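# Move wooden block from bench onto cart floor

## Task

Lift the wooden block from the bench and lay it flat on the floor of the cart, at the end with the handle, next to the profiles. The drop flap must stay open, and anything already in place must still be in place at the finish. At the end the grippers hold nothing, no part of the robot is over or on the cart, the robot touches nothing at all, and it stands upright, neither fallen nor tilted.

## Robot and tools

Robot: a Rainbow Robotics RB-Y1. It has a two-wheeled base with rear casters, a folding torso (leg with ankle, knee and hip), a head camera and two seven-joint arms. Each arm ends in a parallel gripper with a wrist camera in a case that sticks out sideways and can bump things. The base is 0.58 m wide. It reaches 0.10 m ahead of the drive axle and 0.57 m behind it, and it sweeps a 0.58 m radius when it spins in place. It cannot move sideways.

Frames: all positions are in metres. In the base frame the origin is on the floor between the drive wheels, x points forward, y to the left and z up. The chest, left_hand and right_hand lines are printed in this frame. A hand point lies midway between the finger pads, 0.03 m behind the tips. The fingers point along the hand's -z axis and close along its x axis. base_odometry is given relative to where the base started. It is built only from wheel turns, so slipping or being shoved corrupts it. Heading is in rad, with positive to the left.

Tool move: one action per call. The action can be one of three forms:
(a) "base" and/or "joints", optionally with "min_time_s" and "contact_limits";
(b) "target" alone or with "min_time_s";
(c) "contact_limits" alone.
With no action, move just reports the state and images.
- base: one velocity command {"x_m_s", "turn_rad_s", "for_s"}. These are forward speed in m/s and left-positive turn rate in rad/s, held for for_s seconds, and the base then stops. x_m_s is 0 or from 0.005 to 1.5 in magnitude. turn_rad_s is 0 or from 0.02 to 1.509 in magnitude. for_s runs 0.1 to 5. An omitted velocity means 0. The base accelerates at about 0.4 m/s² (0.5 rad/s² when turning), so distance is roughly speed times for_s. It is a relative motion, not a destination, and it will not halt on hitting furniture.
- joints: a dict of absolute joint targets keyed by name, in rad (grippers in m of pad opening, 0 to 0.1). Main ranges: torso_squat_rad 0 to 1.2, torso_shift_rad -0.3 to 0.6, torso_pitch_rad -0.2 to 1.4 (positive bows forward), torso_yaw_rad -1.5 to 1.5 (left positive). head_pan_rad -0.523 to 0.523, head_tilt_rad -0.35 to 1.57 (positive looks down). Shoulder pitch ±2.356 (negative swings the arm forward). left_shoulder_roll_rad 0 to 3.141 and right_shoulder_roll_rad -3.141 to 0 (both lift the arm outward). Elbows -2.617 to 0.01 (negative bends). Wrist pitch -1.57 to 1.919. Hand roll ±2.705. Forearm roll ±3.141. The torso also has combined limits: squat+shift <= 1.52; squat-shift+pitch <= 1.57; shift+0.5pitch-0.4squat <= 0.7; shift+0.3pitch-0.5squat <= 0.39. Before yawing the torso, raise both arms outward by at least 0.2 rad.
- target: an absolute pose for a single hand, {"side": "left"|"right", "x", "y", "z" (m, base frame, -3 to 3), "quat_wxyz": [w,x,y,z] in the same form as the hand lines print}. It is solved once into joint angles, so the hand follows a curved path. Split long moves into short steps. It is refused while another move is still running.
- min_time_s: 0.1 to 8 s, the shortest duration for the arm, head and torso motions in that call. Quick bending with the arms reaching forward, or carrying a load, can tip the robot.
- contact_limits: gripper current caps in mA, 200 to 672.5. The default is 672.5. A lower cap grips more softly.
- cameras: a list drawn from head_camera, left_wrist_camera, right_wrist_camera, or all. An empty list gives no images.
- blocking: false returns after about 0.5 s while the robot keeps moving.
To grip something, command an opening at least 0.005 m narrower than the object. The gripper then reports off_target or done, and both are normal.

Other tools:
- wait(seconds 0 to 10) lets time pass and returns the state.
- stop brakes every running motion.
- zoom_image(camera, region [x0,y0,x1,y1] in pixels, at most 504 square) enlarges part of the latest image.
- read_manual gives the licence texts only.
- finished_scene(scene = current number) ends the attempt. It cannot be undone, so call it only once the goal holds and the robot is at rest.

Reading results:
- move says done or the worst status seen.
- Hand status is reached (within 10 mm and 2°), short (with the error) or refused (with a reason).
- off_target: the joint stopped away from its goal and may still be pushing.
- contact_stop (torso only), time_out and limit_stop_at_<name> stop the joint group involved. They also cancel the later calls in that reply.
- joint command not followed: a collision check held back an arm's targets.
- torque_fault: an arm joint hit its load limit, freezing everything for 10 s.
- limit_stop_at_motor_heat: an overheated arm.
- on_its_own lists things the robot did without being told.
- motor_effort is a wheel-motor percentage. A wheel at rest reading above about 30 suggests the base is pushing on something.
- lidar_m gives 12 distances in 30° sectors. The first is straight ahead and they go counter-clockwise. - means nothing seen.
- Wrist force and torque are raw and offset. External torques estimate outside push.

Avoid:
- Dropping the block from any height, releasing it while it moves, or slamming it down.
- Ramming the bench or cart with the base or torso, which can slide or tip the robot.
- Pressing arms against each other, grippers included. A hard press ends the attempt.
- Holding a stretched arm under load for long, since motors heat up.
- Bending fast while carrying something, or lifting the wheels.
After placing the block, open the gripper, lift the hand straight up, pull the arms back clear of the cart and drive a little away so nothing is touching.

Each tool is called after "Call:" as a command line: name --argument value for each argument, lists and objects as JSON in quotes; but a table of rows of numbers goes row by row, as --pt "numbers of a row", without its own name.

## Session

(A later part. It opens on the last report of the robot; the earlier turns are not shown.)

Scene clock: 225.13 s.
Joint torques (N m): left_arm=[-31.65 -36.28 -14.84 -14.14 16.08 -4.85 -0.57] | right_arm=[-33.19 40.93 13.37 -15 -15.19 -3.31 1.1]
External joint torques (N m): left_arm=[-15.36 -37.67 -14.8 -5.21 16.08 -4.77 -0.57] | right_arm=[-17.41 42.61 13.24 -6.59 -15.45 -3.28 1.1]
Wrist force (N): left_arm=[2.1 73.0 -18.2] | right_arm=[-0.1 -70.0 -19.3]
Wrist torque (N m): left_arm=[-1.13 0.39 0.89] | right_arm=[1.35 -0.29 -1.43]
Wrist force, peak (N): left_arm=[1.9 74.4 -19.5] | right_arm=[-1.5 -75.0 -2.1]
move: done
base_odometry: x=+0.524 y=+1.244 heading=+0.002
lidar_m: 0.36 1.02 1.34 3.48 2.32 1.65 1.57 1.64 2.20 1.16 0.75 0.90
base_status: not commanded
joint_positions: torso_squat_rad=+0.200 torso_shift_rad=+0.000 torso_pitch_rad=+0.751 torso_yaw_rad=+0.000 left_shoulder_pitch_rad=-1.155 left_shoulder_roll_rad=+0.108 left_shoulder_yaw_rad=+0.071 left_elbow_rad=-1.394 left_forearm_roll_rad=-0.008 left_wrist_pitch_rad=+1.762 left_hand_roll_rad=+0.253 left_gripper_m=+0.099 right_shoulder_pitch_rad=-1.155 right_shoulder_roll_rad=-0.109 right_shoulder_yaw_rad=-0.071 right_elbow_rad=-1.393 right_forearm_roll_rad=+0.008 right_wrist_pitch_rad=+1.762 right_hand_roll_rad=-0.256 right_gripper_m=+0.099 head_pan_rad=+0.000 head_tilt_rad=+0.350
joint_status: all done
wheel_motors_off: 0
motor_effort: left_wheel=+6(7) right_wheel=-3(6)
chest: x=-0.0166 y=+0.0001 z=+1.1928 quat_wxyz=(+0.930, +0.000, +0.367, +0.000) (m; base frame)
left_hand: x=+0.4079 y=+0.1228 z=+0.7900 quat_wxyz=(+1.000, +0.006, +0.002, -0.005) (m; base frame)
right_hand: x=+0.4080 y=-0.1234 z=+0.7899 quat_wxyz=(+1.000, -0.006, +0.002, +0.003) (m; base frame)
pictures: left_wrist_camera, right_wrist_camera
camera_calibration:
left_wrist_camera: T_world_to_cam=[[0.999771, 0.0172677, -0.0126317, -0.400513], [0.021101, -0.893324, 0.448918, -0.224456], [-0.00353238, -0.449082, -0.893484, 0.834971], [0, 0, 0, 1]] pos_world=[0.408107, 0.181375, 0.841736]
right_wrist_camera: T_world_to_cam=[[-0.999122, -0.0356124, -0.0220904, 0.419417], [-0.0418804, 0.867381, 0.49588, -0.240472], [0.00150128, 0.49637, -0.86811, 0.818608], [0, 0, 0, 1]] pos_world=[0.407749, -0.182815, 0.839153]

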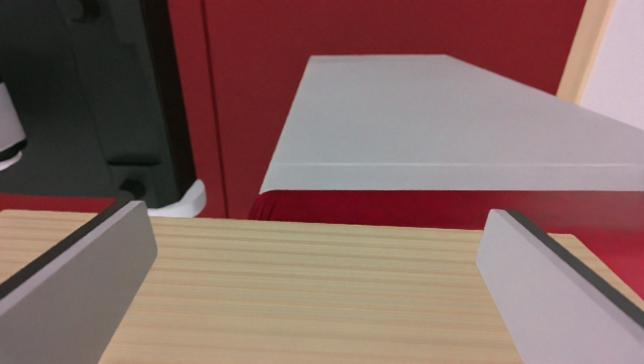

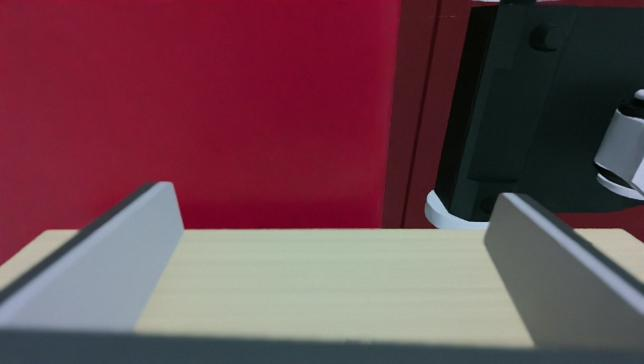

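Call:
move --joints '{"torso_squat_rad": 0.05}' --min_time_s 1.5

Call:
move --base '{"x_m_s": -0.2, "for_s": 2.05}' --cameras '["left_wrist_camera"]'

Call:
move --base '{"turn_rad_s": -0.6, "for_s": 2.62}'

Call:
move --base '{"x_m_s": 0.4, "for_s": 3.71}' --cameras '["head_camera", "left_wrist_camera"]'

Scene clock: 231.20 s.
Joint torques (N m): left_arm=[-31.99 -35.99 -14.78 -14.1 16.09 -4.77 -0.51] | right_arm=[-33.23 40.72 13.35 -14.98 -15.07 -3.32 1.02]
External joint torques (N m): left_arm=[-15.7 -37.38 -14.75 -5.17 16.09 -4.69 -0.51] | right_arm=[-17.46 42.4 13.22 -6.56 -15.33 -3.29 1.03]
Wrist force (N): left_arm=[1.5 73.2 -18.2] | right_arm=[0.1 -70.5 -19.4]
Wrist torque (N m): left_arm=[-1.13 0.34 0.88] | right_arm=[1.42 -0.28 -1.40]
Wrist force, peak (N): left_arm=[1.9 74.3 -19.8] | right_arm=[0.0 -70.9 -20.3]
move: done
base_odometry: x=+0.524 y=+1.244 heading=+0.002
lidar_m: 0.37 1.01 1.34 3.46 2.32 1.64 1.57 1.65 2.20 1.15 0.76 0.91
base_status: not commanded
joint_positions: torso_squat_rad=+0.050 torso_shift_rad=+0.000 torso_pitch_rad=+0.751 torso_yaw_rad=+0.000 left_shoulder_pitch_rad=-1.155 left_shoulder_roll_rad=+0.108 left_shoulder_yaw_rad=+0.071 left_elbow_rad=-1.394 left_forearm_roll_rad=-0.008 left_wrist_pitch_rad=+1.762 left_hand_roll_rad=+0.253 left_gripper_m=+0.099 right_shoulder_pitch_rad=-1.155 right_shoulder_roll_rad=-0.109 right_shoulder_yaw_rad=-0.071 right_elbow_rad=-1.393 right_forearm_roll_rad=+0.008 right_wrist_pitch_rad=+1.762 right_hand_roll_rad=-0.256 right_gripper_m=+0.099 head_pan_rad=+0.000 head_tilt_rad=+0.350
joint_status: all done
wheel_motors_off: 0
motor_effort: left_wheel=+5(6) right_wheel=-5(6)
chest: x=-0.0166 y=+0.0001 z=+1.2058 quat_wxyz=(+0.930, +0.000, +0.367, +0.000) (m; base frame)
left_hand: x=+0.4079 y=+0.1228 z=+0.8030 quat_wxyz=(+1.000, +0.006, +0.002, -0.005) (m; base frame)
right_hand: x=+0.4080 y=-0.1234 z=+0.8030 quat_wxyz=(+1.000, -0.006, +0.002, +0.003) (m; base frame)
pictures: none

Scene clock: 234.33 s.
Joint torques (N m): left_arm=[-33.19 -35.62 -14.75 -14.73 16.15 -4.7 -0.61] | right_arm=[-34.16 40.13 13.53 -15.76 -15.01 -3.28 1.05]
External joint torques (N m): left_arm=[-16.91 -37.01 -14.71 -5.8 16.15 -4.62 -0.61] | right_arm=[-18.39 41.81 13.39 -7.35 -15.27 -3.25 1.05]
Wrist force (N): left_arm=[1.6 73.8 -19.0] | right_arm=[0.3 -70.5 -20.3]
Wrist torque (N m): left_arm=[-1.17 0.38 0.77] | right_arm=[1.44 -0.28 -1.41]
Wrist force, peak (N): left_arm=[1.6 74.6 -18.9] | right_arm=[1.2 -70.8 -20.3]
move: done
base_odometry: x=+0.111 y=+1.243 heading=+0.002
lidar_m: 0.77 1.41 1.92 4.36 1.70 1.22 1.16 1.22 1.63 4.14 1.31 1.04
base_status: done (sent for 2.07 of 2.07 s)
joint_positions: torso_squat_rad=+0.050 torso_shift_rad=+0.000 torso_pitch_rad=+0.751 torso_yaw_rad=+0.000 left_shoulder_pitch_rad=-1.155 left_shoulder_roll_rad=+0.108 left_shoulder_yaw_rad=+0.071 left_elbow_rad=-1.394 left_forearm_roll_rad=-0.008 left_wrist_pitch_rad=+1.762 left_hand_roll_rad=+0.253 left_gripper_m=+0.099 right_shoulder_pitch_rad=-1.154 right_shoulder_roll_rad=-0.109 right_shoulder_yaw_rad=-0.071 right_elbow_rad=-1.393 right_forearm_roll_rad=+0.008 right_wrist_pitch_rad=+1.762 right_hand_roll_rad=-0.256 right_gripper_m=+0.099 head_pan_rad=+0.000 head_tilt_rad=+0.350
joint_status: not commanded
wheel_motors_off: 0
motor_effort: left_wheel=+8(33) right_wheel=-9(24)
chest: x=-0.0167 y=+0.0001 z=+1.2059 quat_wxyz=(+0.930, +0.000, +0.367, +0.000) (m; base frame)
left_hand: x=+0.4077 y=+0.1228 z=+0.8030 quat_wxyz=(+1.000, +0.006, +0.002, -0.005) (m; base frame)
right_hand: x=+0.4078 y=-0.1234 z=+0.8029 quat_wxyz=(+1.000, -0.006, +0.002, +0.003) (m; base frame)
pictures: left_wrist_camera
camera_calibration:
left_wrist_camera: T_world_to_cam=[[0.999768, 0.017219, -0.012944, -0.399871], [0.0211978, -0.893325, 0.448911, -0.230321], [-0.00383342, -0.449082, -0.893482, 0.846708], [0, 0, 0, 1]] pos_world=[0.407907, 0.181375, 0.854737]

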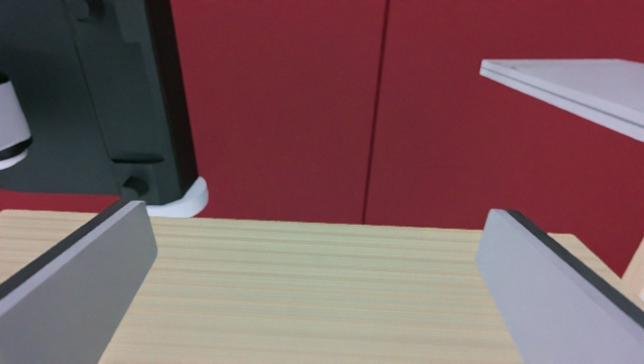

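Scene clock: 238.53 s.
Joint torques (N m): left_arm=[-32.92 -35.72 -14.93 -14.58 16.16 -4.73 -0.63] | right_arm=[-34.72 40.37 13.49 -15.59 -15.12 -3.24 1.1]
External joint torques (N m): left_arm=[-16.64 -37.1 -14.89 -5.65 16.16 -4.65 -0.63] | right_arm=[-18.95 42.04 13.35 -7.18 -15.37 -3.21 1.1]
Wrist force (N): left_arm=[1.1 73.5 -19.2] | right_arm=[0.1 -71.0 -19.7]
Wrist torque (N m): left_arm=[-1.14 0.32 0.85] | right_arm=[1.43 -0.27 -1.40]
Wrist force, peak (N): left_arm=[2.3 74.6 -19.0] | right_arm=[0.1 -71.6 -20.1]
move: done
base_odometry: x=+0.111 y=+1.243 heading=-1.577
lidar_m: 3.84 1.31 1.04 0.78 1.42 1.89 4.35 1.75 1.24 1.17 1.18 1.57
base_status: done (sent for 2.63 of 2.63 s)
joint_positions: torso_squat_rad=+0.050 torso_shift_rad=+0.000 torso_pitch_rad=+0.751 torso_yaw_rad=+0.000 left_shoulder_pitch_rad=-1.155 left_shoulder_roll_rad=+0.108 left_shoulder_yaw_rad=+0.071 left_elbow_rad=-1.394 left_forearm_roll_rad=-0.008 left_wrist_pitch_rad=+1.762 left_hand_roll_rad=+0.253 left_gripper_m=+0.099 right_shoulder_pitch_rad=-1.154 right_shoulder_roll_rad=-0.109 right_shoulder_yaw_rad=-0.071 right_elbow_rad=-1.393 right_forearm_roll_rad=+0.008 right_wrist_pitch_rad=+1.762 right_hand_roll_rad=-0.256 right_gripper_m=+0.099 head_pan_rad=+0.000 head_tilt_rad=+0.350
joint_status: not commanded
wheel_motors_off: 0
motor_effort: left_wheel=+18(39) right_wheel=-4(29)
chest: x=-0.0167 y=+0.0001 z=+1.2059 quat_wxyz=(+0.930, +0.000, +0.367, +0.000) (m; base frame)
left_hand: x=+0.4077 y=+0.1229 z=+0.8030 quat_wxyz=(+1.000, +0.006, +0.002, -0.005) (m; base frame)
right_hand: x=+0.4078 y=-0.1234 z=+0.8029 quat_wxyz=(+1.000, -0.006, +0.002, +0.003) (m; base frame)
pictures: none

Scene clock: 243.60 s.
Joint torques (N m): left_arm=[-32.76 -35.77 -15.04 -14.83 16.21 -4.77 -0.59] | right_arm=[-34.68 39.63 13.48 -15.52 -15.03 -3.26 1.16]
External joint torques (N m): left_arm=[-16.48 -37.16 -15 -5.9 16.21 -4.68 -0.59] | right_arm=[-18.91 41.31 13.34 -7.1 -15.29 -3.23 1.16]
Wrist force (N): left_arm=[1.1 74.1 -18.6] | right_arm=[0.3 -71.0 -20.2]
Wrist torque (N m): left_arm=[-1.22 0.30 0.78] | right_arm=[1.44 -0.27 -1.45]
Wrist force, peak (N): left_arm=[1.3 75.0 -18.7] | right_arm=[0.2 -71.6 -20.6]
move: done
base_odometry: x=+0.101 y=-0.237 heading=-1.577
lidar_m: 3.60 1.04 0.72 0.68 0.71 1.18 4.87 1.64 1.17 1.10 1.11 1.48
base_status: done (sent for 3.7 of 3.7 s)
joint_positions: torso_squat_rad=+0.050 torso_shift_rad=+0.000 torso_pitch_rad=+0.751 torso_yaw_rad=+0.000 left_shoulder_pitch_rad=-1.155 left_shoulder_roll_rad=+0.108 left_shoulder_yaw_rad=+0.071 left_elbow_rad=-1.393 left_forearm_roll_rad=-0.008 left_wrist_pitch_rad=+1.762 left_hand_roll_rad=+0.253 left_gripper_m=+0.099 right_shoulder_pitch_rad=-1.154 right_shoulder_roll_rad=-0.109 right_shoulder_yaw_rad=-0.071 right_elbow_rad=-1.393 right_forearm_roll_rad=+0.008 right_wrist_pitch_rad=+1.762 right_hand_roll_rad=-0.256 right_gripper_m=+0.099 head_pan_rad=+0.000 head_tilt_rad=+0.350
joint_status: not commanded
wheel_motors_off: 0
motor_effort: left_wheel=-1(46) right_wheel=+2(34)
chest: x=-0.0166 y=+0.0001 z=+1.2058 quat_wxyz=(+0.930, +0.000, +0.367, +0.000) (m; base frame)
left_hand: x=+0.4077 y=+0.1229 z=+0.8030 quat_wxyz=(+1.000, +0.006, +0.002, -0.005) (m; base frame)
right_hand: x=+0.4078 y=-0.1233 z=+0.8028 quat_wxyz=(+1.000, -0.006, +0.002, +0.003) (m; base frame)
pictures: head_camera, left_wrist_camera
camera_calibration:
head_camera: T_world_to_cam=[[-0.0135637, -0.999502, -0.0285085, 0.0390782], [-0.864133, 0.0260618, -0.502588, 0.841097], [0.50308, 0.0178182, -0.864056, 1.03204], [0, 0, 0, 1]] pos_world=[0.208154, -0.00125082, 1.31558]
left_wrist_camera: T_world_to_cam=[[0.999766, 0.0173078, -0.0129899, -0.399849], [0.0212977, -0.893323, 0.44891, -0.230317], [-0.00383447, -0.449082, -0.893482, 0.846619], [0, 0, 0, 1]] pos_world=[0.407907, 0.181375, 0.854637]

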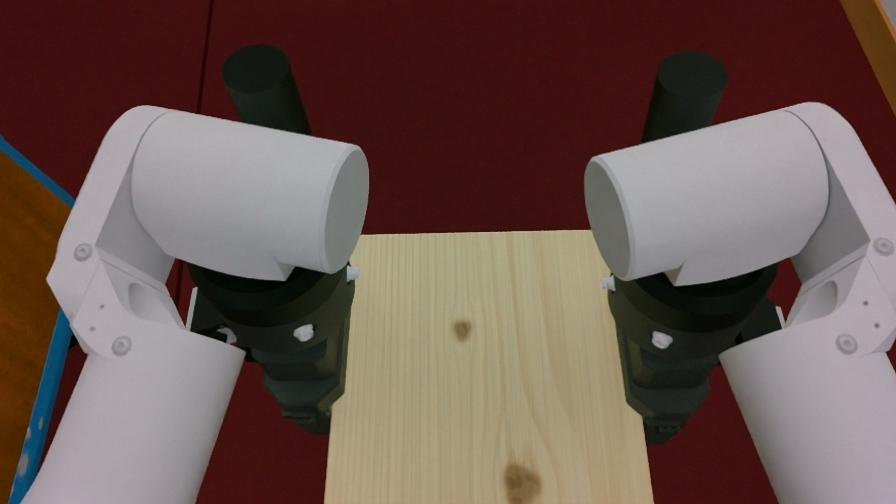

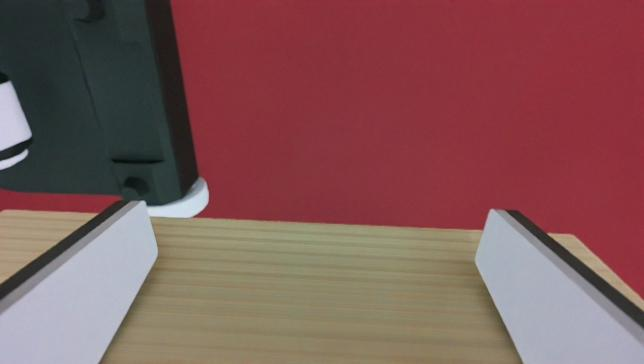

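Call:
move --base '{"turn_rad_s": 0.6, "for_s": 2.628}' --cameras '["head_camera", "left_wrist_camera"]'

Scene clock: 249.00 s.
Joint torques (N m): left_arm=[-33.05 -35.53 -14.79 -14.83 16.13 -4.74 -0.64] | right_arm=[-34.76 39.84 13.63 -15.59 -15.07 -3.23 1.17]
External joint torques (N m): left_arm=[-16.77 -36.92 -14.75 -5.89 16.13 -4.66 -0.64] | right_arm=[-18.99 41.52 13.49 -7.17 -15.32 -3.21 1.17]
Wrist force (N): left_arm=[2.0 74.6 -18.6] | right_arm=[0.7 -71.0 -19.5]
Wrist torque (N m): left_arm=[-1.25 0.43 0.79] | right_arm=[1.39 -0.18 -1.45]
Wrist force, peak (N): left_arm=[1.6 75.3 -18.7] | right_arm=[0.6 -71.7 -20.4]
move: done
base_odometry: x=+0.101 y=-0.237 heading=+0.002
lidar_m: 0.68 0.71 1.73 4.79 1.59 1.14 1.08 1.14 1.53 3.88 1.00 0.72
base_status: done (sent for 2.63 of 2.63 s)
joint_positions: torso_squat_rad=+0.050 torso_shift_rad=+0.000 torso_pitch_rad=+0.751 torso_yaw_rad=+0.000 left_shoulder_pitch_rad=-1.155 left_shoulder_roll_rad=+0.108 left_shoulder_yaw_rad=+0.071 left_elbow_rad=-1.393 left_forearm_roll_rad=-0.008 left_wrist_pitch_rad=+1.762 left_hand_roll_rad=+0.253 left_gripper_m=+0.099 right_shoulder_pitch_rad=-1.154 right_shoulder_roll_rad=-0.109 right_shoulder_yaw_rad=-0.071 right_elbow_rad=-1.393 right_forearm_roll_rad=+0.008 right_wrist_pitch_rad=+1.762 right_hand_roll_rad=-0.256 right_gripper_m=+0.099 head_pan_rad=+0.000 head_tilt_rad=+0.350
joint_status: not commanded
wheel_motors_off: 0
motor_effort: left_wheel=-2(38) right_wheel=+17(33)
chest: x=-0.0166 y=+0.0001 z=+1.2058 quat_wxyz=(+0.930, +0.000, +0.367, +0.000) (m; base frame)
left_hand: x=+0.4077 y=+0.1229 z=+0.8030 quat_wxyz=(+1.000, +0.006, +0.002, -0.005) (m; base frame)
right_hand: x=+0.4078 y=-0.1233 z=+0.8028 quat_wxyz=(+1.000, -0.006, +0.002, +0.003) (m; base frame)
pictures: head_camera, left_wrist_camera
camera_calibration:
head_camera: T_world_to_cam=[[-0.0135637, -0.999502, -0.0285085, 0.0390782], [-0.864133, 0.0260618, -0.502588, 0.841097], [0.50308, 0.0178182, -0.864056, 1.03204], [0, 0, 0, 1]] pos_world=[0.208154, -0.00125082, 1.31558]
left_wrist_camera: T_world_to_cam=[[0.999766, 0.0173078, -0.0129899, -0.399848], [0.0212977, -0.893323, 0.44891, -0.230361], [-0.00383447, -0.449082, -0.893482, 0.846708], [0, 0, 0, 1]] pos_world=[0.407907, 0.181375, 0.854737]

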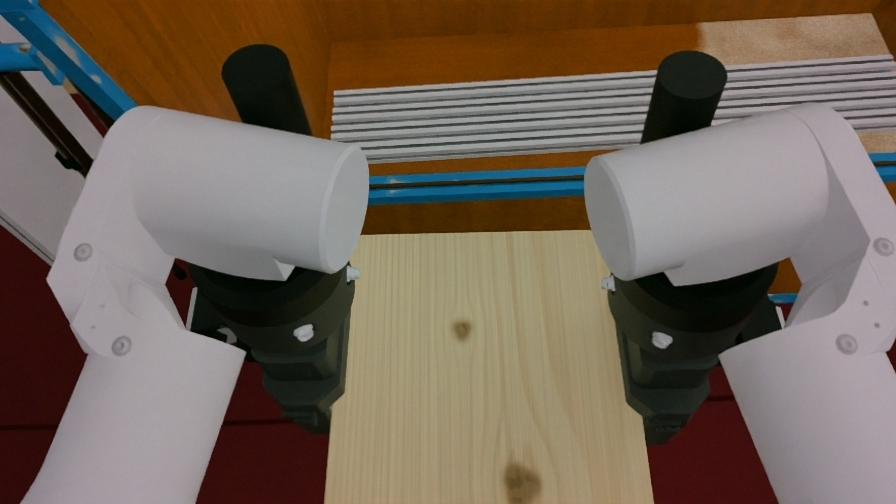

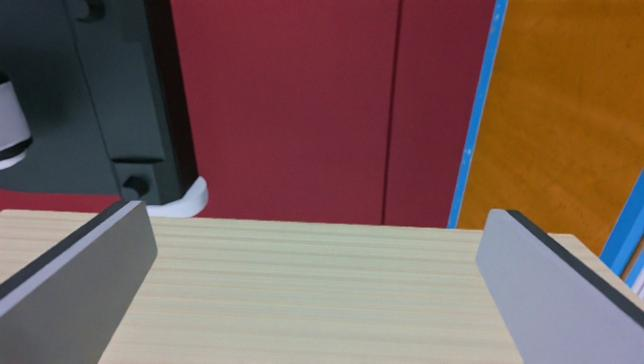

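Call:
move --base '{"turn_rad_s": 0.1, "for_s": 0.55}' --cameras '["head_camera", "left_wrist_camera"]'

Call:
zoom_image --camera "head_camera" --region '[290, 0, 740, 260]'

Scene clock: 256.77 s.
Joint torques (N m): left_arm=[-32.94 -35.78 -14.95 -14.85 16.17 -4.79 -0.47] | right_arm=[-34.66 39.71 13.66 -15.71 -15.08 -3.3 1.15]
External joint torques (N m): left_arm=[-16.66 -37.17 -14.92 -5.91 16.17 -4.71 -0.47] | right_arm=[-18.89 41.38 13.53 -7.3 -15.34 -3.27 1.15]
Wrist force (N): left_arm=[1.3 74.1 -19.0] | right_arm=[0.6 -70.8 -19.3]
Wrist torque (N m): left_arm=[-1.16 0.35 0.74] | right_arm=[1.40 -0.26 -1.46]
Wrist force, peak (N): left_arm=[1.3 74.9 -20.0] | right_arm=[0.3 -72.0 -19.7]
move: done
base_odometry: x=+0.101 y=-0.237 heading=+0.058
lidar_m: 0.68 0.72 1.75 3.90 1.52 1.12 1.08 1.16 1.61 4.74 0.96 0.71
base_status: done (sent for 0.57 of 0.57 s)
joint_positions: torso_squat_rad=+0.050 torso_shift_rad=+0.000 torso_pitch_rad=+0.751 torso_yaw_rad=+0.000 left_shoulder_pitch_rad=-1.155 left_shoulder_roll_rad=+0.108 left_shoulder_yaw_rad=+0.071 left_elbow_rad=-1.393 left_forearm_roll_rad=-0.008 left_wrist_pitch_rad=+1.762 left_hand_roll_rad=+0.253 left_gripper_m=+0.099 right_shoulder_pitch_rad=-1.154 right_shoulder_roll_rad=-0.109 right_shoulder_yaw_rad=-0.071 right_elbow_rad=-1.393 right_forearm_roll_rad=+0.008 right_wrist_pitch_rad=+1.762 right_hand_roll_rad=-0.256 right_gripper_m=+0.099 head_pan_rad=+0.000 head_tilt_rad=+0.350
joint_status: not commanded
wheel_motors_off: 0
motor_effort: left_wheel=-3(21) right_wheel=+20(35)
chest: x=-0.0166 y=+0.0001 z=+1.2058 quat_wxyz=(+0.930, +0.000, +0.367, +0.000) (m; base frame)
left_hand: x=+0.4077 y=+0.1229 z=+0.8030 quat_wxyz=(+1.000, +0.006, +0.002, -0.005) (m; base frame)
right_hand: x=+0.4078 y=-0.1233 z=+0.8028 quat_wxyz=(+1.000, -0.006, +0.002, +0.003) (m; base frame)
pictures: head_camera, left_wrist_camera
camera_calibration:
head_camera: T_world_to_cam=[[-0.0135637, -0.999502, -0.0285085, 0.0390782], [-0.864133, 0.0260618, -0.502588, 0.841097], [0.50308, 0.0178182, -0.864056, 1.03204], [0, 0, 0, 1]] pos_world=[0.208154, -0.00125082, 1.31558]
left_wrist_camera: T_world_to_cam=[[0.999766, 0.0173078, -0.0129899, -0.399848], [0.0212977, -0.893323, 0.44891, -0.230361], [-0.00383447, -0.449082, -0.893482, 0.846708], [0, 0, 0, 1]] pos_world=[0.407907, 0.181375, 0.854737]

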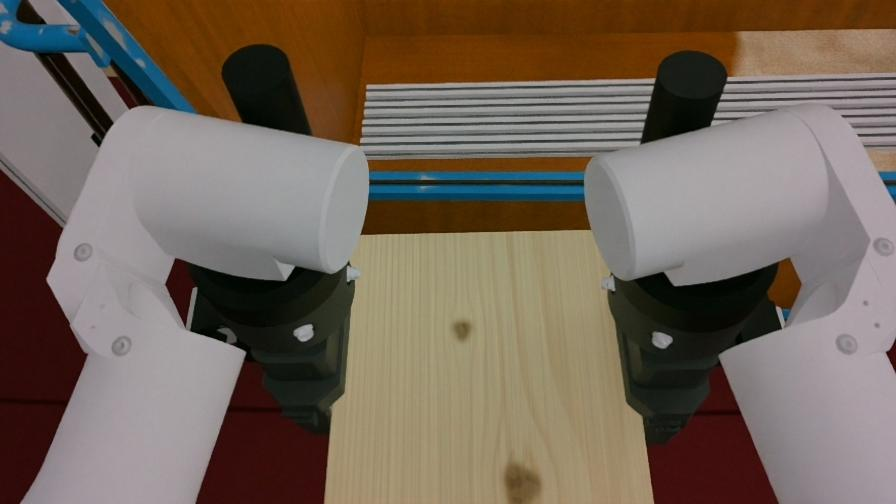

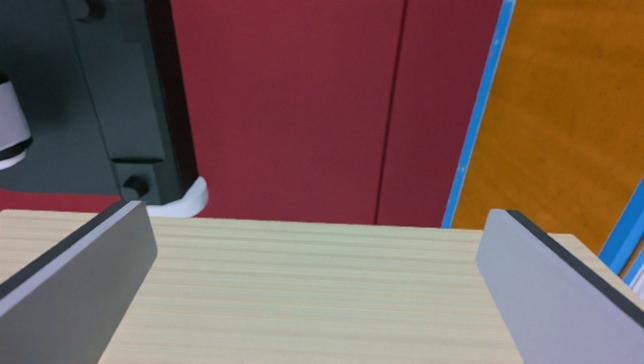

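Scaled by 1.120 from the camera's 896x504 image, which has a finer 1280x720 frame.

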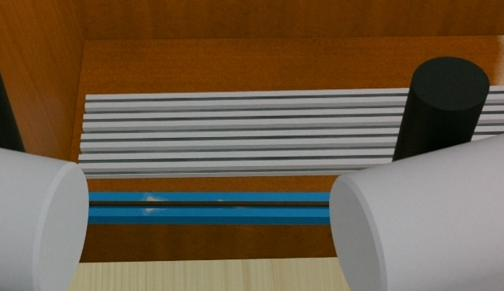

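Call:
move --base '{"turn_rad_s": -0.4, "for_s": 0.8}'

Call:
move --base '{"x_m_s": 0.2, "for_s": 1.0}'

Call:
move --base '{"turn_rad_s": 0.4, "for_s": 0.755}' --cameras '["all"]'

Call:
zoom_image --camera "head_camera" --region '[290, 0, 740, 260]'

Scene clock: 267.80 s.
Joint torques (N m): left_arm=[-33.04 -35.54 -14.71 -14.74 16.13 -4.78 -0.55] | right_arm=[-34.61 39.81 13.62 -15.8 -14.93 -3.15 1.16]
External joint torques (N m): left_arm=[-16.76 -36.93 -14.67 -5.81 16.13 -4.7 -0.55] | right_arm=[-18.84 41.48 13.49 -7.38 -15.19 -3.12 1.16]
Motor temperatures (°C): left_arm=[33 30 32 37 43 33 37] | right_arm=[37 35 32 33 46 37 34]
Wrist force (N): left_arm=[1.8 74.3 -19.0] | right_arm=[1.2 -71.3 -19.7]
Wrist torque (N m): left_arm=[-1.26 0.39 0.85] | right_arm=[1.43 -0.19 -1.42]
Wrist force, peak (N): left_arm=[1.4 75.1 -19.1] | right_arm=[0.6 -71.8 -20.2]
move: done
base_odometry: x=+0.101 y=-0.237 heading=-0.260
lidar_m: 0.66 0.67 1.09 1.73 2.33 1.29 1.11 1.10 1.26 2.10 3.17 0.80
base_status: done (sent for 0.8 of 0.8 s)
joint_positions: torso_squat_rad=+0.050 torso_shift_rad=+0.000 torso_pitch_rad=+0.751 torso_yaw_rad=+0.000 left_shoulder_pitch_rad=-1.155 left_shoulder_roll_rad=+0.108 left_shoulder_yaw_rad=+0.071 left_elbow_rad=-1.393 left_forearm_roll_rad=-0.008 left_wrist_pitch_rad=+1.762 left_hand_roll_rad=+0.253 left_gripper_m=+0.099 right_shoulder_pitch_rad=-1.154 right_shoulder_roll_rad=-0.109 right_shoulder_yaw_rad=-0.071 right_elbow_rad=-1.393 right_forearm_roll_rad=+0.008 right_wrist_pitch_rad=+1.762 right_hand_roll_rad=-0.256 right_gripper_m=+0.099 head_pan_rad=+0.000 head_tilt_rad=+0.350
joint_status: not commanded
wheel_motors_off: 0
motor_effort: left_wheel=+19(22) right_wheel=-19(34)
chest: x=-0.0166 y=+0.0001 z=+1.2058 quat_wxyz=(+0.930, +0.000, +0.367, +0.000) (m; base frame)
left_hand: x=+0.4077 y=+0.1229 z=+0.8030 quat_wxyz=(+1.000, +0.006, +0.002, -0.005) (m; base frame)
right_hand: x=+0.4078 y=-0.1233 z=+0.8028 quat_wxyz=(+1.000, -0.006, +0.002, +0.003) (m; base frame)
pictures: none

Scene clock: 269.73 s.
Joint torques (N m): left_arm=[-33.08 -35.37 -14.98 -14.91 16.2 -4.84 -0.58] | right_arm=[-34.72 39.67 13.6 -15.59 -14.93 -3.16 1.18]
External joint torques (N m): left_arm=[-16.79 -36.76 -14.94 -5.98 16.2 -4.75 -0.58] | right_arm=[-18.95 41.34 13.47 -7.18 -15.19 -3.13 1.18]
Wrist force (N): left_arm=[1.7 74.2 -18.9] | right_arm=[0.8 -70.6 -19.8]
Wrist torque (N m): left_arm=[-1.24 0.39 0.78] | right_arm=[1.36 -0.19 -1.46]
Wrist force, peak (N): left_arm=[1.3 74.9 -19.2] | right_arm=[-0.5 -72.1 -19.7]
move: done
base_odometry: x=+0.294 y=-0.288 heading=-0.259
lidar_m: 0.48 0.49 0.57 1.70 2.74 1.52 1.30 1.29 1.48 2.47 2.67 0.58
base_status: done (sent for 1 of 1 s)
joint_positions: torso_squat_rad=+0.050 torso_shift_rad=+0.000 torso_pitch_rad=+0.751 torso_yaw_rad=+0.000 left_shoulder_pitch_rad=-1.155 left_shoulder_roll_rad=+0.108 left_shoulder_yaw_rad=+0.071 left_elbow_rad=-1.393 left_forearm_roll_rad=-0.008 left_wrist_pitch_rad=+1.762 left_hand_roll_rad=+0.253 left_gripper_m=+0.099 right_shoulder_pitch_rad=-1.154 right_shoulder_roll_rad=-0.109 right_shoulder_yaw_rad=-0.071 right_elbow_rad=-1.393 right_forearm_roll_rad=+0.008 right_wrist_pitch_rad=+1.762 right_hand_roll_rad=-0.256 right_gripper_m=+0.099 head_pan_rad=+0.000 head_tilt_rad=+0.350
joint_status: not commanded
wheel_motors_off: 0
motor_effort: left_wheel=+19(38) right_wheel=-18(36)
chest: x=-0.0166 y=+0.0001 z=+1.2058 quat_wxyz=(+0.930, +0.000, +0.367, +0.000) (m; base frame)
left_hand: x=+0.4077 y=+0.1229 z=+0.8030 quat_wxyz=(+1.000, +0.006, +0.002, -0.005) (m; base frame)
right_hand: x=+0.4078 y=-0.1233 z=+0.8028 quat_wxyz=(+1.000, -0.006, +0.002, +0.003) (m; base frame)
pictures: none

Scene clock: 271.60 s.
Joint torques (N m): left_arm=[-33.1 -35.78 -15.08 -14.91 16.19 -4.86 -0.48] | right_arm=[-34.72 39.98 13.5 -15.7 -14.92 -3.34 1.27]
External joint torques (N m): left_arm=[-16.82 -37.17 -15.05 -5.98 16.19 -4.78 -0.48] | right_arm=[-18.95 41.66 13.37 -7.29 -15.18 -3.31 1.27]
Wrist force (N): left_arm=[1.4 74.0 -18.4] | right_arm=[0.5 -70.9 -19.6]
Wrist torque (N m): left_arm=[-1.16 0.34 0.74] | right_arm=[1.43 -0.24 -1.44]
Wrist force, peak (N): left_arm=[1.4 74.9 -19.4] | right_arm=[0.9 -71.5 -20.2]
move: done
base_odometry: x=+0.294 y=-0.288 heading=+0.035
lidar_m: 0.48 0.51 1.05 4.95 1.81 1.32 1.27 1.34 1.84 4.98 0.70 0.51
base_status: done (sent for 0.77 of 0.77 s)
joint_positions: torso_squat_rad=+0.050 torso_shift_rad=+0.000 torso_pitch_rad=+0.751 torso_yaw_rad=+0.000 left_shoulder_pitch_rad=-1.155 left_shoulder_roll_rad=+0.108 left_shoulder_yaw_rad=+0.071 left_elbow_rad=-1.393 left_forearm_roll_rad=-0.008 left_wrist_pitch_rad=+1.762 left_hand_roll_rad=+0.253 left_gripper_m=+0.099 right_shoulder_pitch_rad=-1.154 right_shoulder_roll_rad=-0.109 right_shoulder_yaw_rad=-0.071 right_elbow_rad=-1.393 right_forearm_roll_rad=+0.008 right_wrist_pitch_rad=+1.762 right_hand_roll_rad=-0.256 right_gripper_m=+0.099 head_pan_rad=+0.000 head_tilt_rad=+0.350
joint_status: not commanded
wheel_motors_off: 0
motor_effort: left_wheel=-3(36) right_wheel=+8(25)
chest: x=-0.0166 y=+0.0001 z=+1.2058 quat_wxyz=(+0.930, +0.000, +0.367, +0.000) (m; base frame)
left_hand: x=+0.4077 y=+0.1229 z=+0.8030 quat_wxyz=(+1.000, +0.006, +0.002, -0.005) (m; base frame)
right_hand: x=+0.4078 y=-0.1233 z=+0.8028 quat_wxyz=(+1.000, -0.006, +0.002, +0.003) (m; base frame)
pictures: head_camera, left_wrist_camera, right_wrist_camera
camera_calibration:
head_camera: T_world_to_cam=[[-0.0135637, -0.999502, -0.0285085, 0.0390782], [-0.864133, 0.0260618, -0.502588, 0.841097], [0.50308, 0.0178182, -0.864056, 1.03204], [0, 0, 0, 1]] pos_world=[0.208154, -0.00125082, 1.31558]
left_wrist_camera: T_world_to_cam=[[0.999764, 0.0173967, -0.0130357, -0.399824], [0.0213977, -0.893321, 0.448909, -0.230402], [-0.00383553, -0.449082, -0.893482, 0.846709], [0, 0, 0, 1]] pos_world=[0.407907, 0.181375, 0.854737]
right_wrist_camera: T_world_to_cam=[[-0.999131, -0.0356758, -0.0215603, 0.419044], [-0.0416725, 0.867309, 0.496022, -0.247184], [0.00100348, 0.496489, -0.868042, 0.829926], [0, 0, 0, 1]] pos_world=[0.407547, -0.182715, 0.852054]

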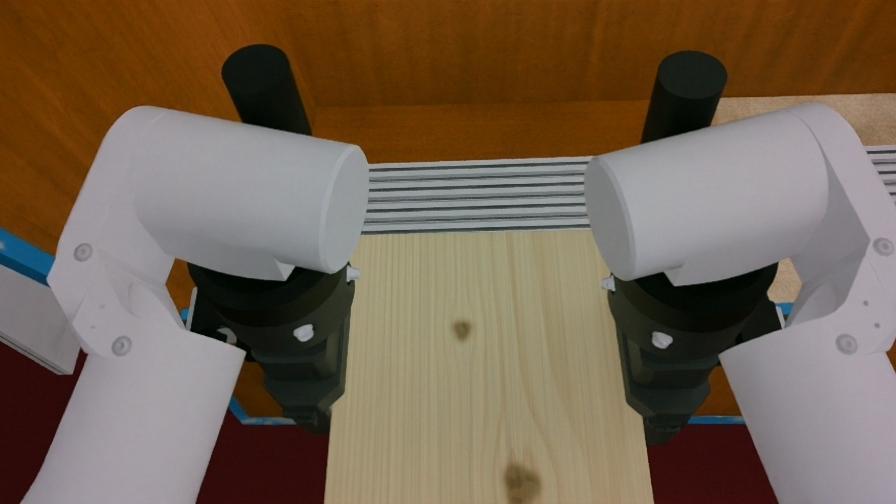

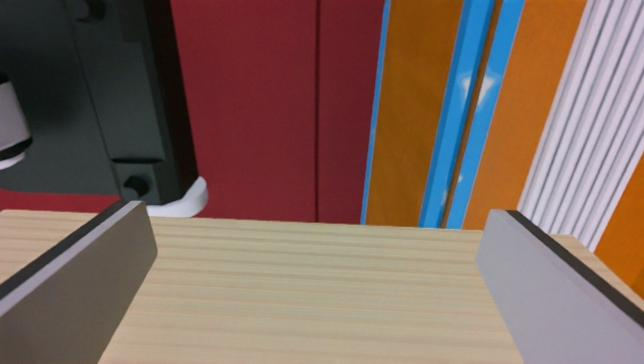

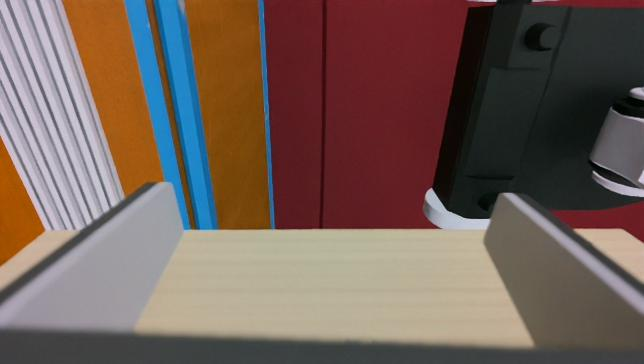

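Scaled by 1.120 from the camera's 896x504 image, which has a finer 1280x720 frame.

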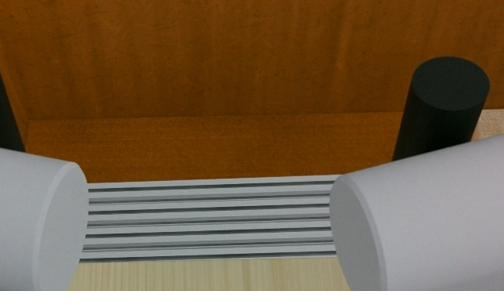

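Call:
zoom_image --camera "left_wrist_camera" --region '[344, 0, 644, 240]'

Call:
zoom_image --camera "right_wrist_camera" --region '[0, 0, 300, 240]'

Scaled by 1.680 from the camera's 644x364 image, which has a finer 1265x715 frame.

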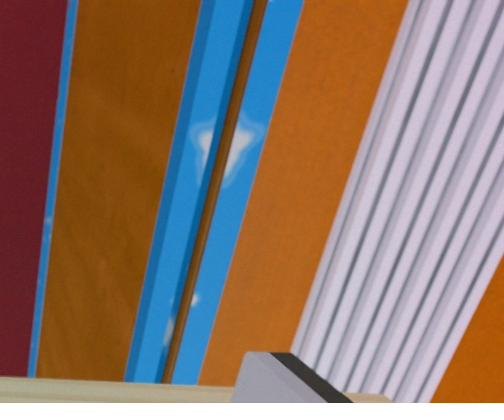

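Scaled by 1.680 from the camera's 644x364 image, which has a finer 1265x715 frame.

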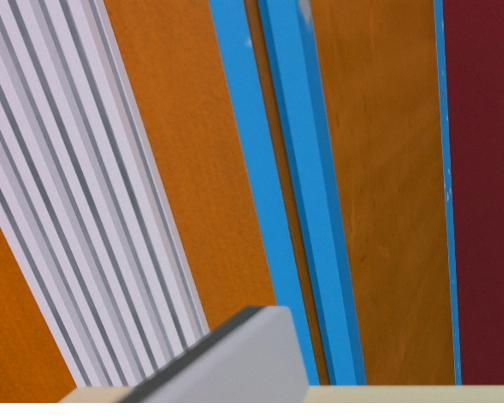

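Call:
move --joints '{"torso_squat_rad": 0.3, "torso_shift_rad": 0.141}' --min_time_s 2

Call:
move --base '{"x_m_s": 0.1, "for_s": 1.9}' --cameras '["all"]'

Call:
zoom_image --camera "left_wrist_camera" --region '[244, 0, 644, 240]'

Call:
zoom_image --camera "right_wrist_camera" --region '[0, 0, 400, 240]'

Scene clock: 284.00 s.
Joint torques (N m): left_arm=[-33.03 -35.64 -14.91 -14.97 16.18 -4.79 -0.66] | right_arm=[-34.44 39.63 13.73 -15.48 -14.96 -3.27 1.17]
External joint torques (N m): left_arm=[-16.75 -37.03 -14.88 -6.04 16.18 -4.71 -0.66] | right_arm=[-18.68 41.3 13.59 -7.06 -15.21 -3.24 1.17]
Wrist force (N): left_arm=[1.7 74.0 -18.5] | right_arm=[0.7 -72.0 -19.6]
Wrist torque (N m): left_arm=[-1.16 0.37 0.74] | right_arm=[1.55 -0.23 -1.45]
Wrist force, peak (N): left_arm=[1.1 74.9 -20.0] | right_arm=[0.7 -72.0 -19.6]
move: done
base_odometry: x=+0.294 y=-0.288 heading=+0.035
lidar_m: 0.49 0.52 1.06 4.94 1.81 1.34 1.27 1.34 1.84 4.97 0.71 0.51
base_status: not commanded
joint_positions: torso_squat_rad=+0.300 torso_shift_rad=+0.141 torso_pitch_rad=+0.751 torso_yaw_rad=+0.000 left_shoulder_pitch_rad=-1.155 left_shoulder_roll_rad=+0.108 left_shoulder_yaw_rad=+0.071 left_elbow_rad=-1.393 left_forearm_roll_rad=-0.008 left_wrist_pitch_rad=+1.762 left_hand_roll_rad=+0.253 left_gripper_m=+0.099 right_shoulder_pitch_rad=-1.154 right_shoulder_roll_rad=-0.109 right_shoulder_yaw_rad=-0.071 right_elbow_rad=-1.393 right_forearm_roll_rad=+0.008 right_wrist_pitch_rad=+1.762 right_hand_roll_rad=-0.256 right_gripper_m=+0.099 head_pan_rad=+0.000 head_tilt_rad=+0.350
joint_status: all done
wheel_motors_off: 0
motor_effort: left_wheel=-7(8) right_wheel=+11(14)
chest: x=+0.0774 y=+0.0001 z=+1.1688 quat_wxyz=(+0.930, +0.000, +0.367, +0.000) (m; base frame)
left_hand: x=+0.5017 y=+0.1229 z=+0.7659 quat_wxyz=(+1.000, +0.006, +0.002, -0.005) (m; base frame)
right_hand: x=+0.5018 y=-0.1233 z=+0.7658 quat_wxyz=(+1.000, -0.006, +0.002, +0.003) (m; base frame)
pictures: none

Scene clock: 286.43 s.
Joint torques (N m): left_arm=[-33.07 -35.72 -14.92 -14.88 16.26 -4.66 -0.66] | right_arm=[-34.72 39.83 13.93 -15.58 -15.05 -3.13 1.01]
External joint torques (N m): left_arm=[-16.79 -37.11 -14.88 -5.95 16.26 -4.58 -0.66] | right_arm=[-18.96 41.5 13.8 -7.16 -15.31 -3.1 1.01]
Wrist force (N): left_arm=[1.3 73.7 -19.6] | right_arm=[0.2 -70.9 -19.9]
Wrist torque (N m): left_arm=[-1.18 0.30 0.77] | right_arm=[1.40 -0.29 -1.45]
Wrist force, peak (N): left_arm=[1.7 75.0 -19.8] | right_arm=[0.6 -71.7 -19.8]
move: done
base_odometry: x=+0.484 y=-0.282 heading=+0.034
lidar_m: 0.30 0.31 0.44 4.34 2.10 1.53 1.46 1.54 2.12 4.26 0.43 0.32
base_status: done (sent for 1.9 of 1.9 s)
joint_positions: torso_squat_rad=+0.300 torso_shift_rad=+0.141 torso_pitch_rad=+0.751 torso_yaw_rad=+0.000 left_shoulder_pitch_rad=-1.155 left_shoulder_roll_rad=+0.108 left_shoulder_yaw_rad=+0.071 left_elbow_rad=-1.393 left_forearm_roll_rad=-0.008 left_wrist_pitch_rad=+1.762 left_hand_roll_rad=+0.253 left_gripper_m=+0.099 right_shoulder_pitch_rad=-1.154 right_shoulder_roll_rad=-0.109 right_shoulder_yaw_rad=-0.071 right_elbow_rad=-1.393 right_forearm_roll_rad=+0.008 right_wrist_pitch_rad=+1.762 right_hand_roll_rad=-0.256 right_gripper_m=+0.099 head_pan_rad=+0.000 head_tilt_rad=+0.350
joint_status: not commanded
wheel_motors_off: 0
motor_effort: left_wheel=-3(21) right_wheel=-1(43)
chest: x=+0.0774 y=+0.0001 z=+1.1688 quat_wxyz=(+0.930, +0.000, +0.367, +0.000) (m; base frame)
left_hand: x=+0.5017 y=+0.1229 z=+0.7658 quat_wxyz=(+1.000, +0.006, +0.002, -0.005) (m; base frame)
right_hand: x=+0.5018 y=-0.1233 z=+0.7657 quat_wxyz=(+1.000, -0.006, +0.002, +0.003) (m; base frame)
pictures: head_camera, left_wrist_camera, right_wrist_camera
camera_calibration:
head_camera: T_world_to_cam=[[-0.0135675, -0.999502, -0.0285051, 0.0392937], [-0.864202, 0.026061, -0.50247, 0.903637], [0.502962, 0.0178169, -0.864125, 0.952762], [0, 0, 0, 1]] pos_world=[0.302254, -0.00125082, 1.27848]
left_wrist_camera: T_world_to_cam=[[0.999763, 0.0173508, -0.0131245, -0.494205], [0.0213966, -0.893322, 0.448907, -0.215711], [-0.00393552, -0.449082, -0.893482, 0.813882], [0, 0, 0, 1]] pos_world=[0.501907, 0.181375, 0.817537]
right_wrist_camera: T_world_to_cam=[[-0.999131, -0.0357246, -0.0214731, 0.512182], [-0.0416716, 0.867307, 0.496026, -0.224864], [0.000903489, 0.496489, -0.868042, 0.797678], [0, 0, 0, 1]] pos_world=[0.501646, -0.182715, 0.814954]

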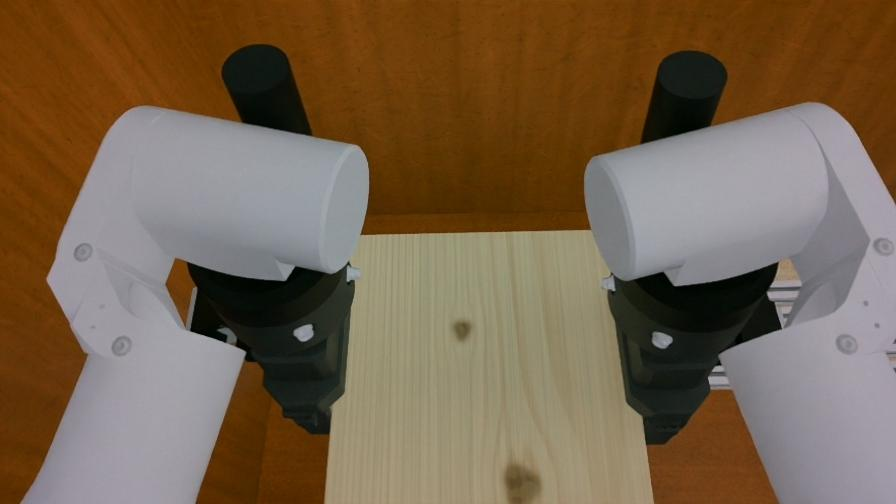

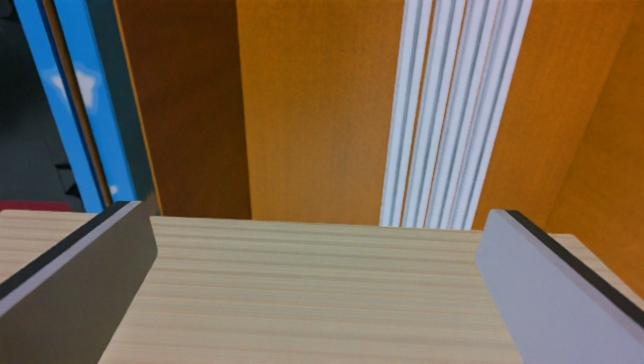

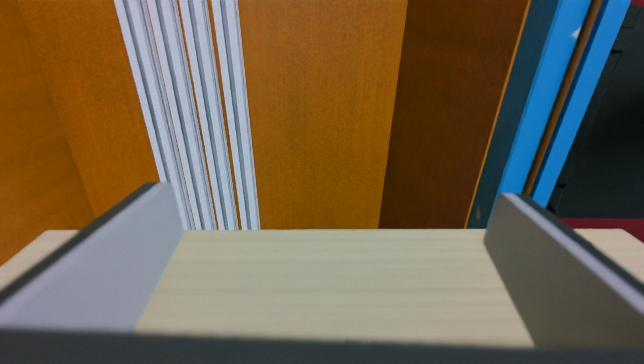

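Scaled by 1.260 from the camera's 644x364 image, which has a finer 1265x715 frame.

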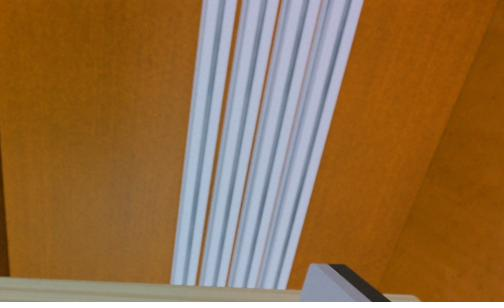

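Scaled by 1.260 from the camera's 644x364 image, which has a finer 1265x715 frame.

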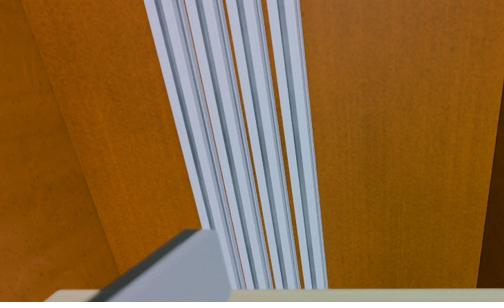

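Call:
zoom_image --camera "head_camera" --region '[350, 190, 610, 260]'

Scaled by 1.938 from the camera's 896x504 image, which has a finer 1280x720 frame.

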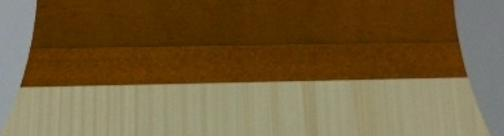

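Call:
move --base '{"turn_rad_s": -0.05, "for_s": 0.5}'

Call:
move --joints '{"left_shoulder_pitch_rad": -1.181, "left_shoulder_roll_rad": 0.1018, "left_shoulder_yaw_rad": 0.07, "left_elbow_rad": -1.191, "left_forearm_roll_rad": -0.0015, "left_wrist_pitch_rad": 1.579, "left_hand_roll_rad": 0.2555, "right_shoulder_pitch_rad": -1.181, "right_shoulder_roll_rad": -0.1018, "right_shoulder_yaw_rad": -0.07, "right_elbow_rad": -1.191, "right_forearm_roll_rad": 0.0015, "right_wrist_pitch_rad": 1.579, "right_hand_roll_rad": -0.2585}' --min_time_s 2 --cameras '["left_wrist_camera", "right_wrist_camera"]'

Scene clock: 293.20 s.
Joint torques (N m): left_arm=[-32.92 -35.56 -14.89 -14.96 16.22 -4.76 -0.63] | right_arm=[-34.54 39.58 13.68 -15.54 -15.03 -3.14 1.16]
External joint torques (N m): left_arm=[-16.64 -36.95 -14.86 -6.03 16.22 -4.68 -0.63] | right_arm=[-18.78 41.25 13.55 -7.12 -15.29 -3.11 1.16]
Wrist force (N): left_arm=[0.9 74.0 -19.0] | right_arm=[0.5 -71.6 -19.5]
Wrist torque (N m): left_arm=[-1.17 0.27 0.80] | right_arm=[1.49 -0.22 -1.42]
Wrist force, peak (N): left_arm=[0.9 75.2 -19.4] | right_arm=[0.2 -72.2 -19.8]
move: done
base_odometry: x=+0.484 y=-0.282 heading=+0.010
lidar_m: 0.30 0.31 0.43 3.93 2.14 1.53 1.46 1.54 2.06 4.66 0.44 0.32
base_status: done (sent for 0.5 of 0.5 s)
joint_positions: torso_squat_rad=+0.300 torso_shift_rad=+0.141 torso_pitch_rad=+0.751 torso_yaw_rad=+0.000 left_shoulder_pitch_rad=-1.155 left_shoulder_roll_rad=+0.108 left_shoulder_yaw_rad=+0.071 left_elbow_rad=-1.393 left_forearm_roll_rad=-0.008 left_wrist_pitch_rad=+1.762 left_hand_roll_rad=+0.253 left_gripper_m=+0.099 right_shoulder_pitch_rad=-1.154 right_shoulder_roll_rad=-0.109 right_shoulder_yaw_rad=-0.071 right_elbow_rad=-1.393 right_forearm_roll_rad=+0.008 right_wrist_pitch_rad=+1.762 right_hand_roll_rad=-0.256 right_gripper_m=+0.099 head_pan_rad=+0.000 head_tilt_rad=+0.350
joint_status: not commanded
wheel_motors_off: 0
motor_effort: left_wheel=+2(16) right_wheel=-8(16)
chest: x=+0.0774 y=+0.0001 z=+1.1688 quat_wxyz=(+0.930, +0.000, +0.367, +0.000) (m; base frame)
left_hand: x=+0.5017 y=+0.1229 z=+0.7659 quat_wxyz=(+1.000, +0.006, +0.002, -0.005) (m; base frame)
right_hand: x=+0.5018 y=-0.1233 z=+0.7657 quat_wxyz=(+1.000, -0.006, +0.002, +0.003) (m; base frame)
pictures: none

Scene clock: 295.67 s.
Joint torques (N m): left_arm=[-16.45 -0.63 -0.61 -9.15 0.33 -0.67 -0.32] | right_arm=[-17.88 0.76 0.89 -9.64 -0.19 -0.02 0.3]
External joint torques (N m): left_arm=[0.18 -1.91 -0.53 -0.28 0.31 -0.58 -0.32] | right_arm=[-1.73 2.31 0.71 -1.29 -0.44 0.02 0.3]
Wrist force (N): left_arm=[1.7 1.8 -7.8] | right_arm=[0.3 2.6 -5.3]
Wrist torque (N m): left_arm=[-0.35 0.28 0.10] | right_arm=[-0.26 0.12 -0.20]
Wrist force, peak (N): left_arm=[-2.0 83.0 -19.3] | right_arm=[3.5 -80.4 -19.8]
move: done
base_odometry: x=+0.484 y=-0.282 heading=+0.010
lidar_m: 0.29 0.30 0.43 3.93 2.14 1.53 1.46 1.53 2.07 4.66 0.45 0.32
base_status: not commanded
joint_positions: torso_squat_rad=+0.300 torso_shift_rad=+0.141 torso_pitch_rad=+0.750 torso_yaw_rad=+0.000 left_shoulder_pitch_rad=-1.181 left_shoulder_roll_rad=+0.102 left_shoulder_yaw_rad=+0.070 left_elbow_rad=-1.191 left_forearm_roll_rad=-0.002 left_wrist_pitch_rad=+1.579 left_hand_roll_rad=+0.256 left_gripper_m=+0.099 right_shoulder_pitch_rad=-1.180 right_shoulder_roll_rad=-0.102 right_shoulder_yaw_rad=-0.070 right_elbow_rad=-1.191 right_forearm_roll_rad=+0.002 right_wrist_pitch_rad=+1.579 right_hand_roll_rad=-0.259 right_gripper_m=+0.099 head_pan_rad=+0.000 head_tilt_rad=+0.350
joint_status: all done
wheel_motors_off: 0
motor_effort: left_wheel=+5(12) right_wheel=-9(9)
chest: x=+0.0769 y=+0.0001 z=+1.1690 quat_wxyz=(+0.931, +0.000, +0.366, +0.000) (m; base frame)
left_hand: x=+0.5058 y=+0.1144 z=+0.7240 quat_wxyz=(+1.000, +0.000, +0.001, -0.009) (m; base frame)
right_hand: x=+0.5057 y=-0.1146 z=+0.7239 quat_wxyz=(+1.000, +0.000, +0.001, +0.007) (m; base frame)
pictures: left_wrist_camera, right_wrist_camera
camera_calibration:
left_wrist_camera: T_world_to_cam=[[0.99991, 0.00904991, -0.00990745, -0.500145], [0.0125899, -0.888169, 0.459344, -0.208225], [-0.00464247, -0.459428, -0.888203, 0.770495], [0, 0, 0, 1]] pos_world=[0.506299, 0.173574, 0.775048]
right_wrist_camera: T_world_to_cam=[[-0.998741, -0.0435709, -0.024854, 0.516819], [-0.0501566, 0.860789, 0.506484, -0.215517], [-0.00067393, 0.507093, -0.861891, 0.754539], [0, 0, 0, 1]] pos_world=[0.505868, -0.174589, 0.772332]

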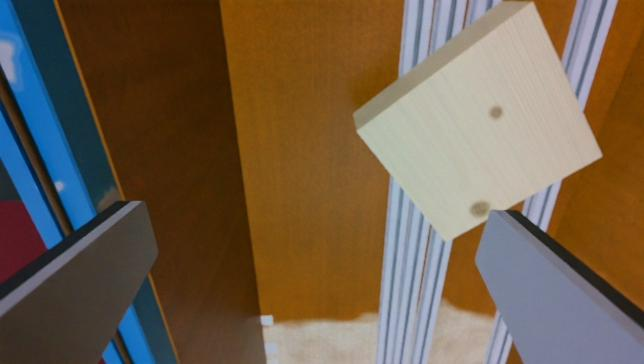

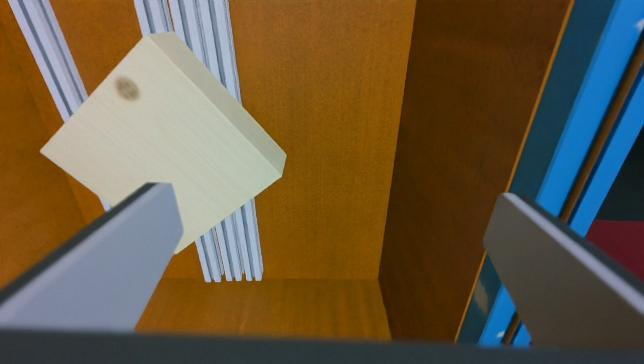

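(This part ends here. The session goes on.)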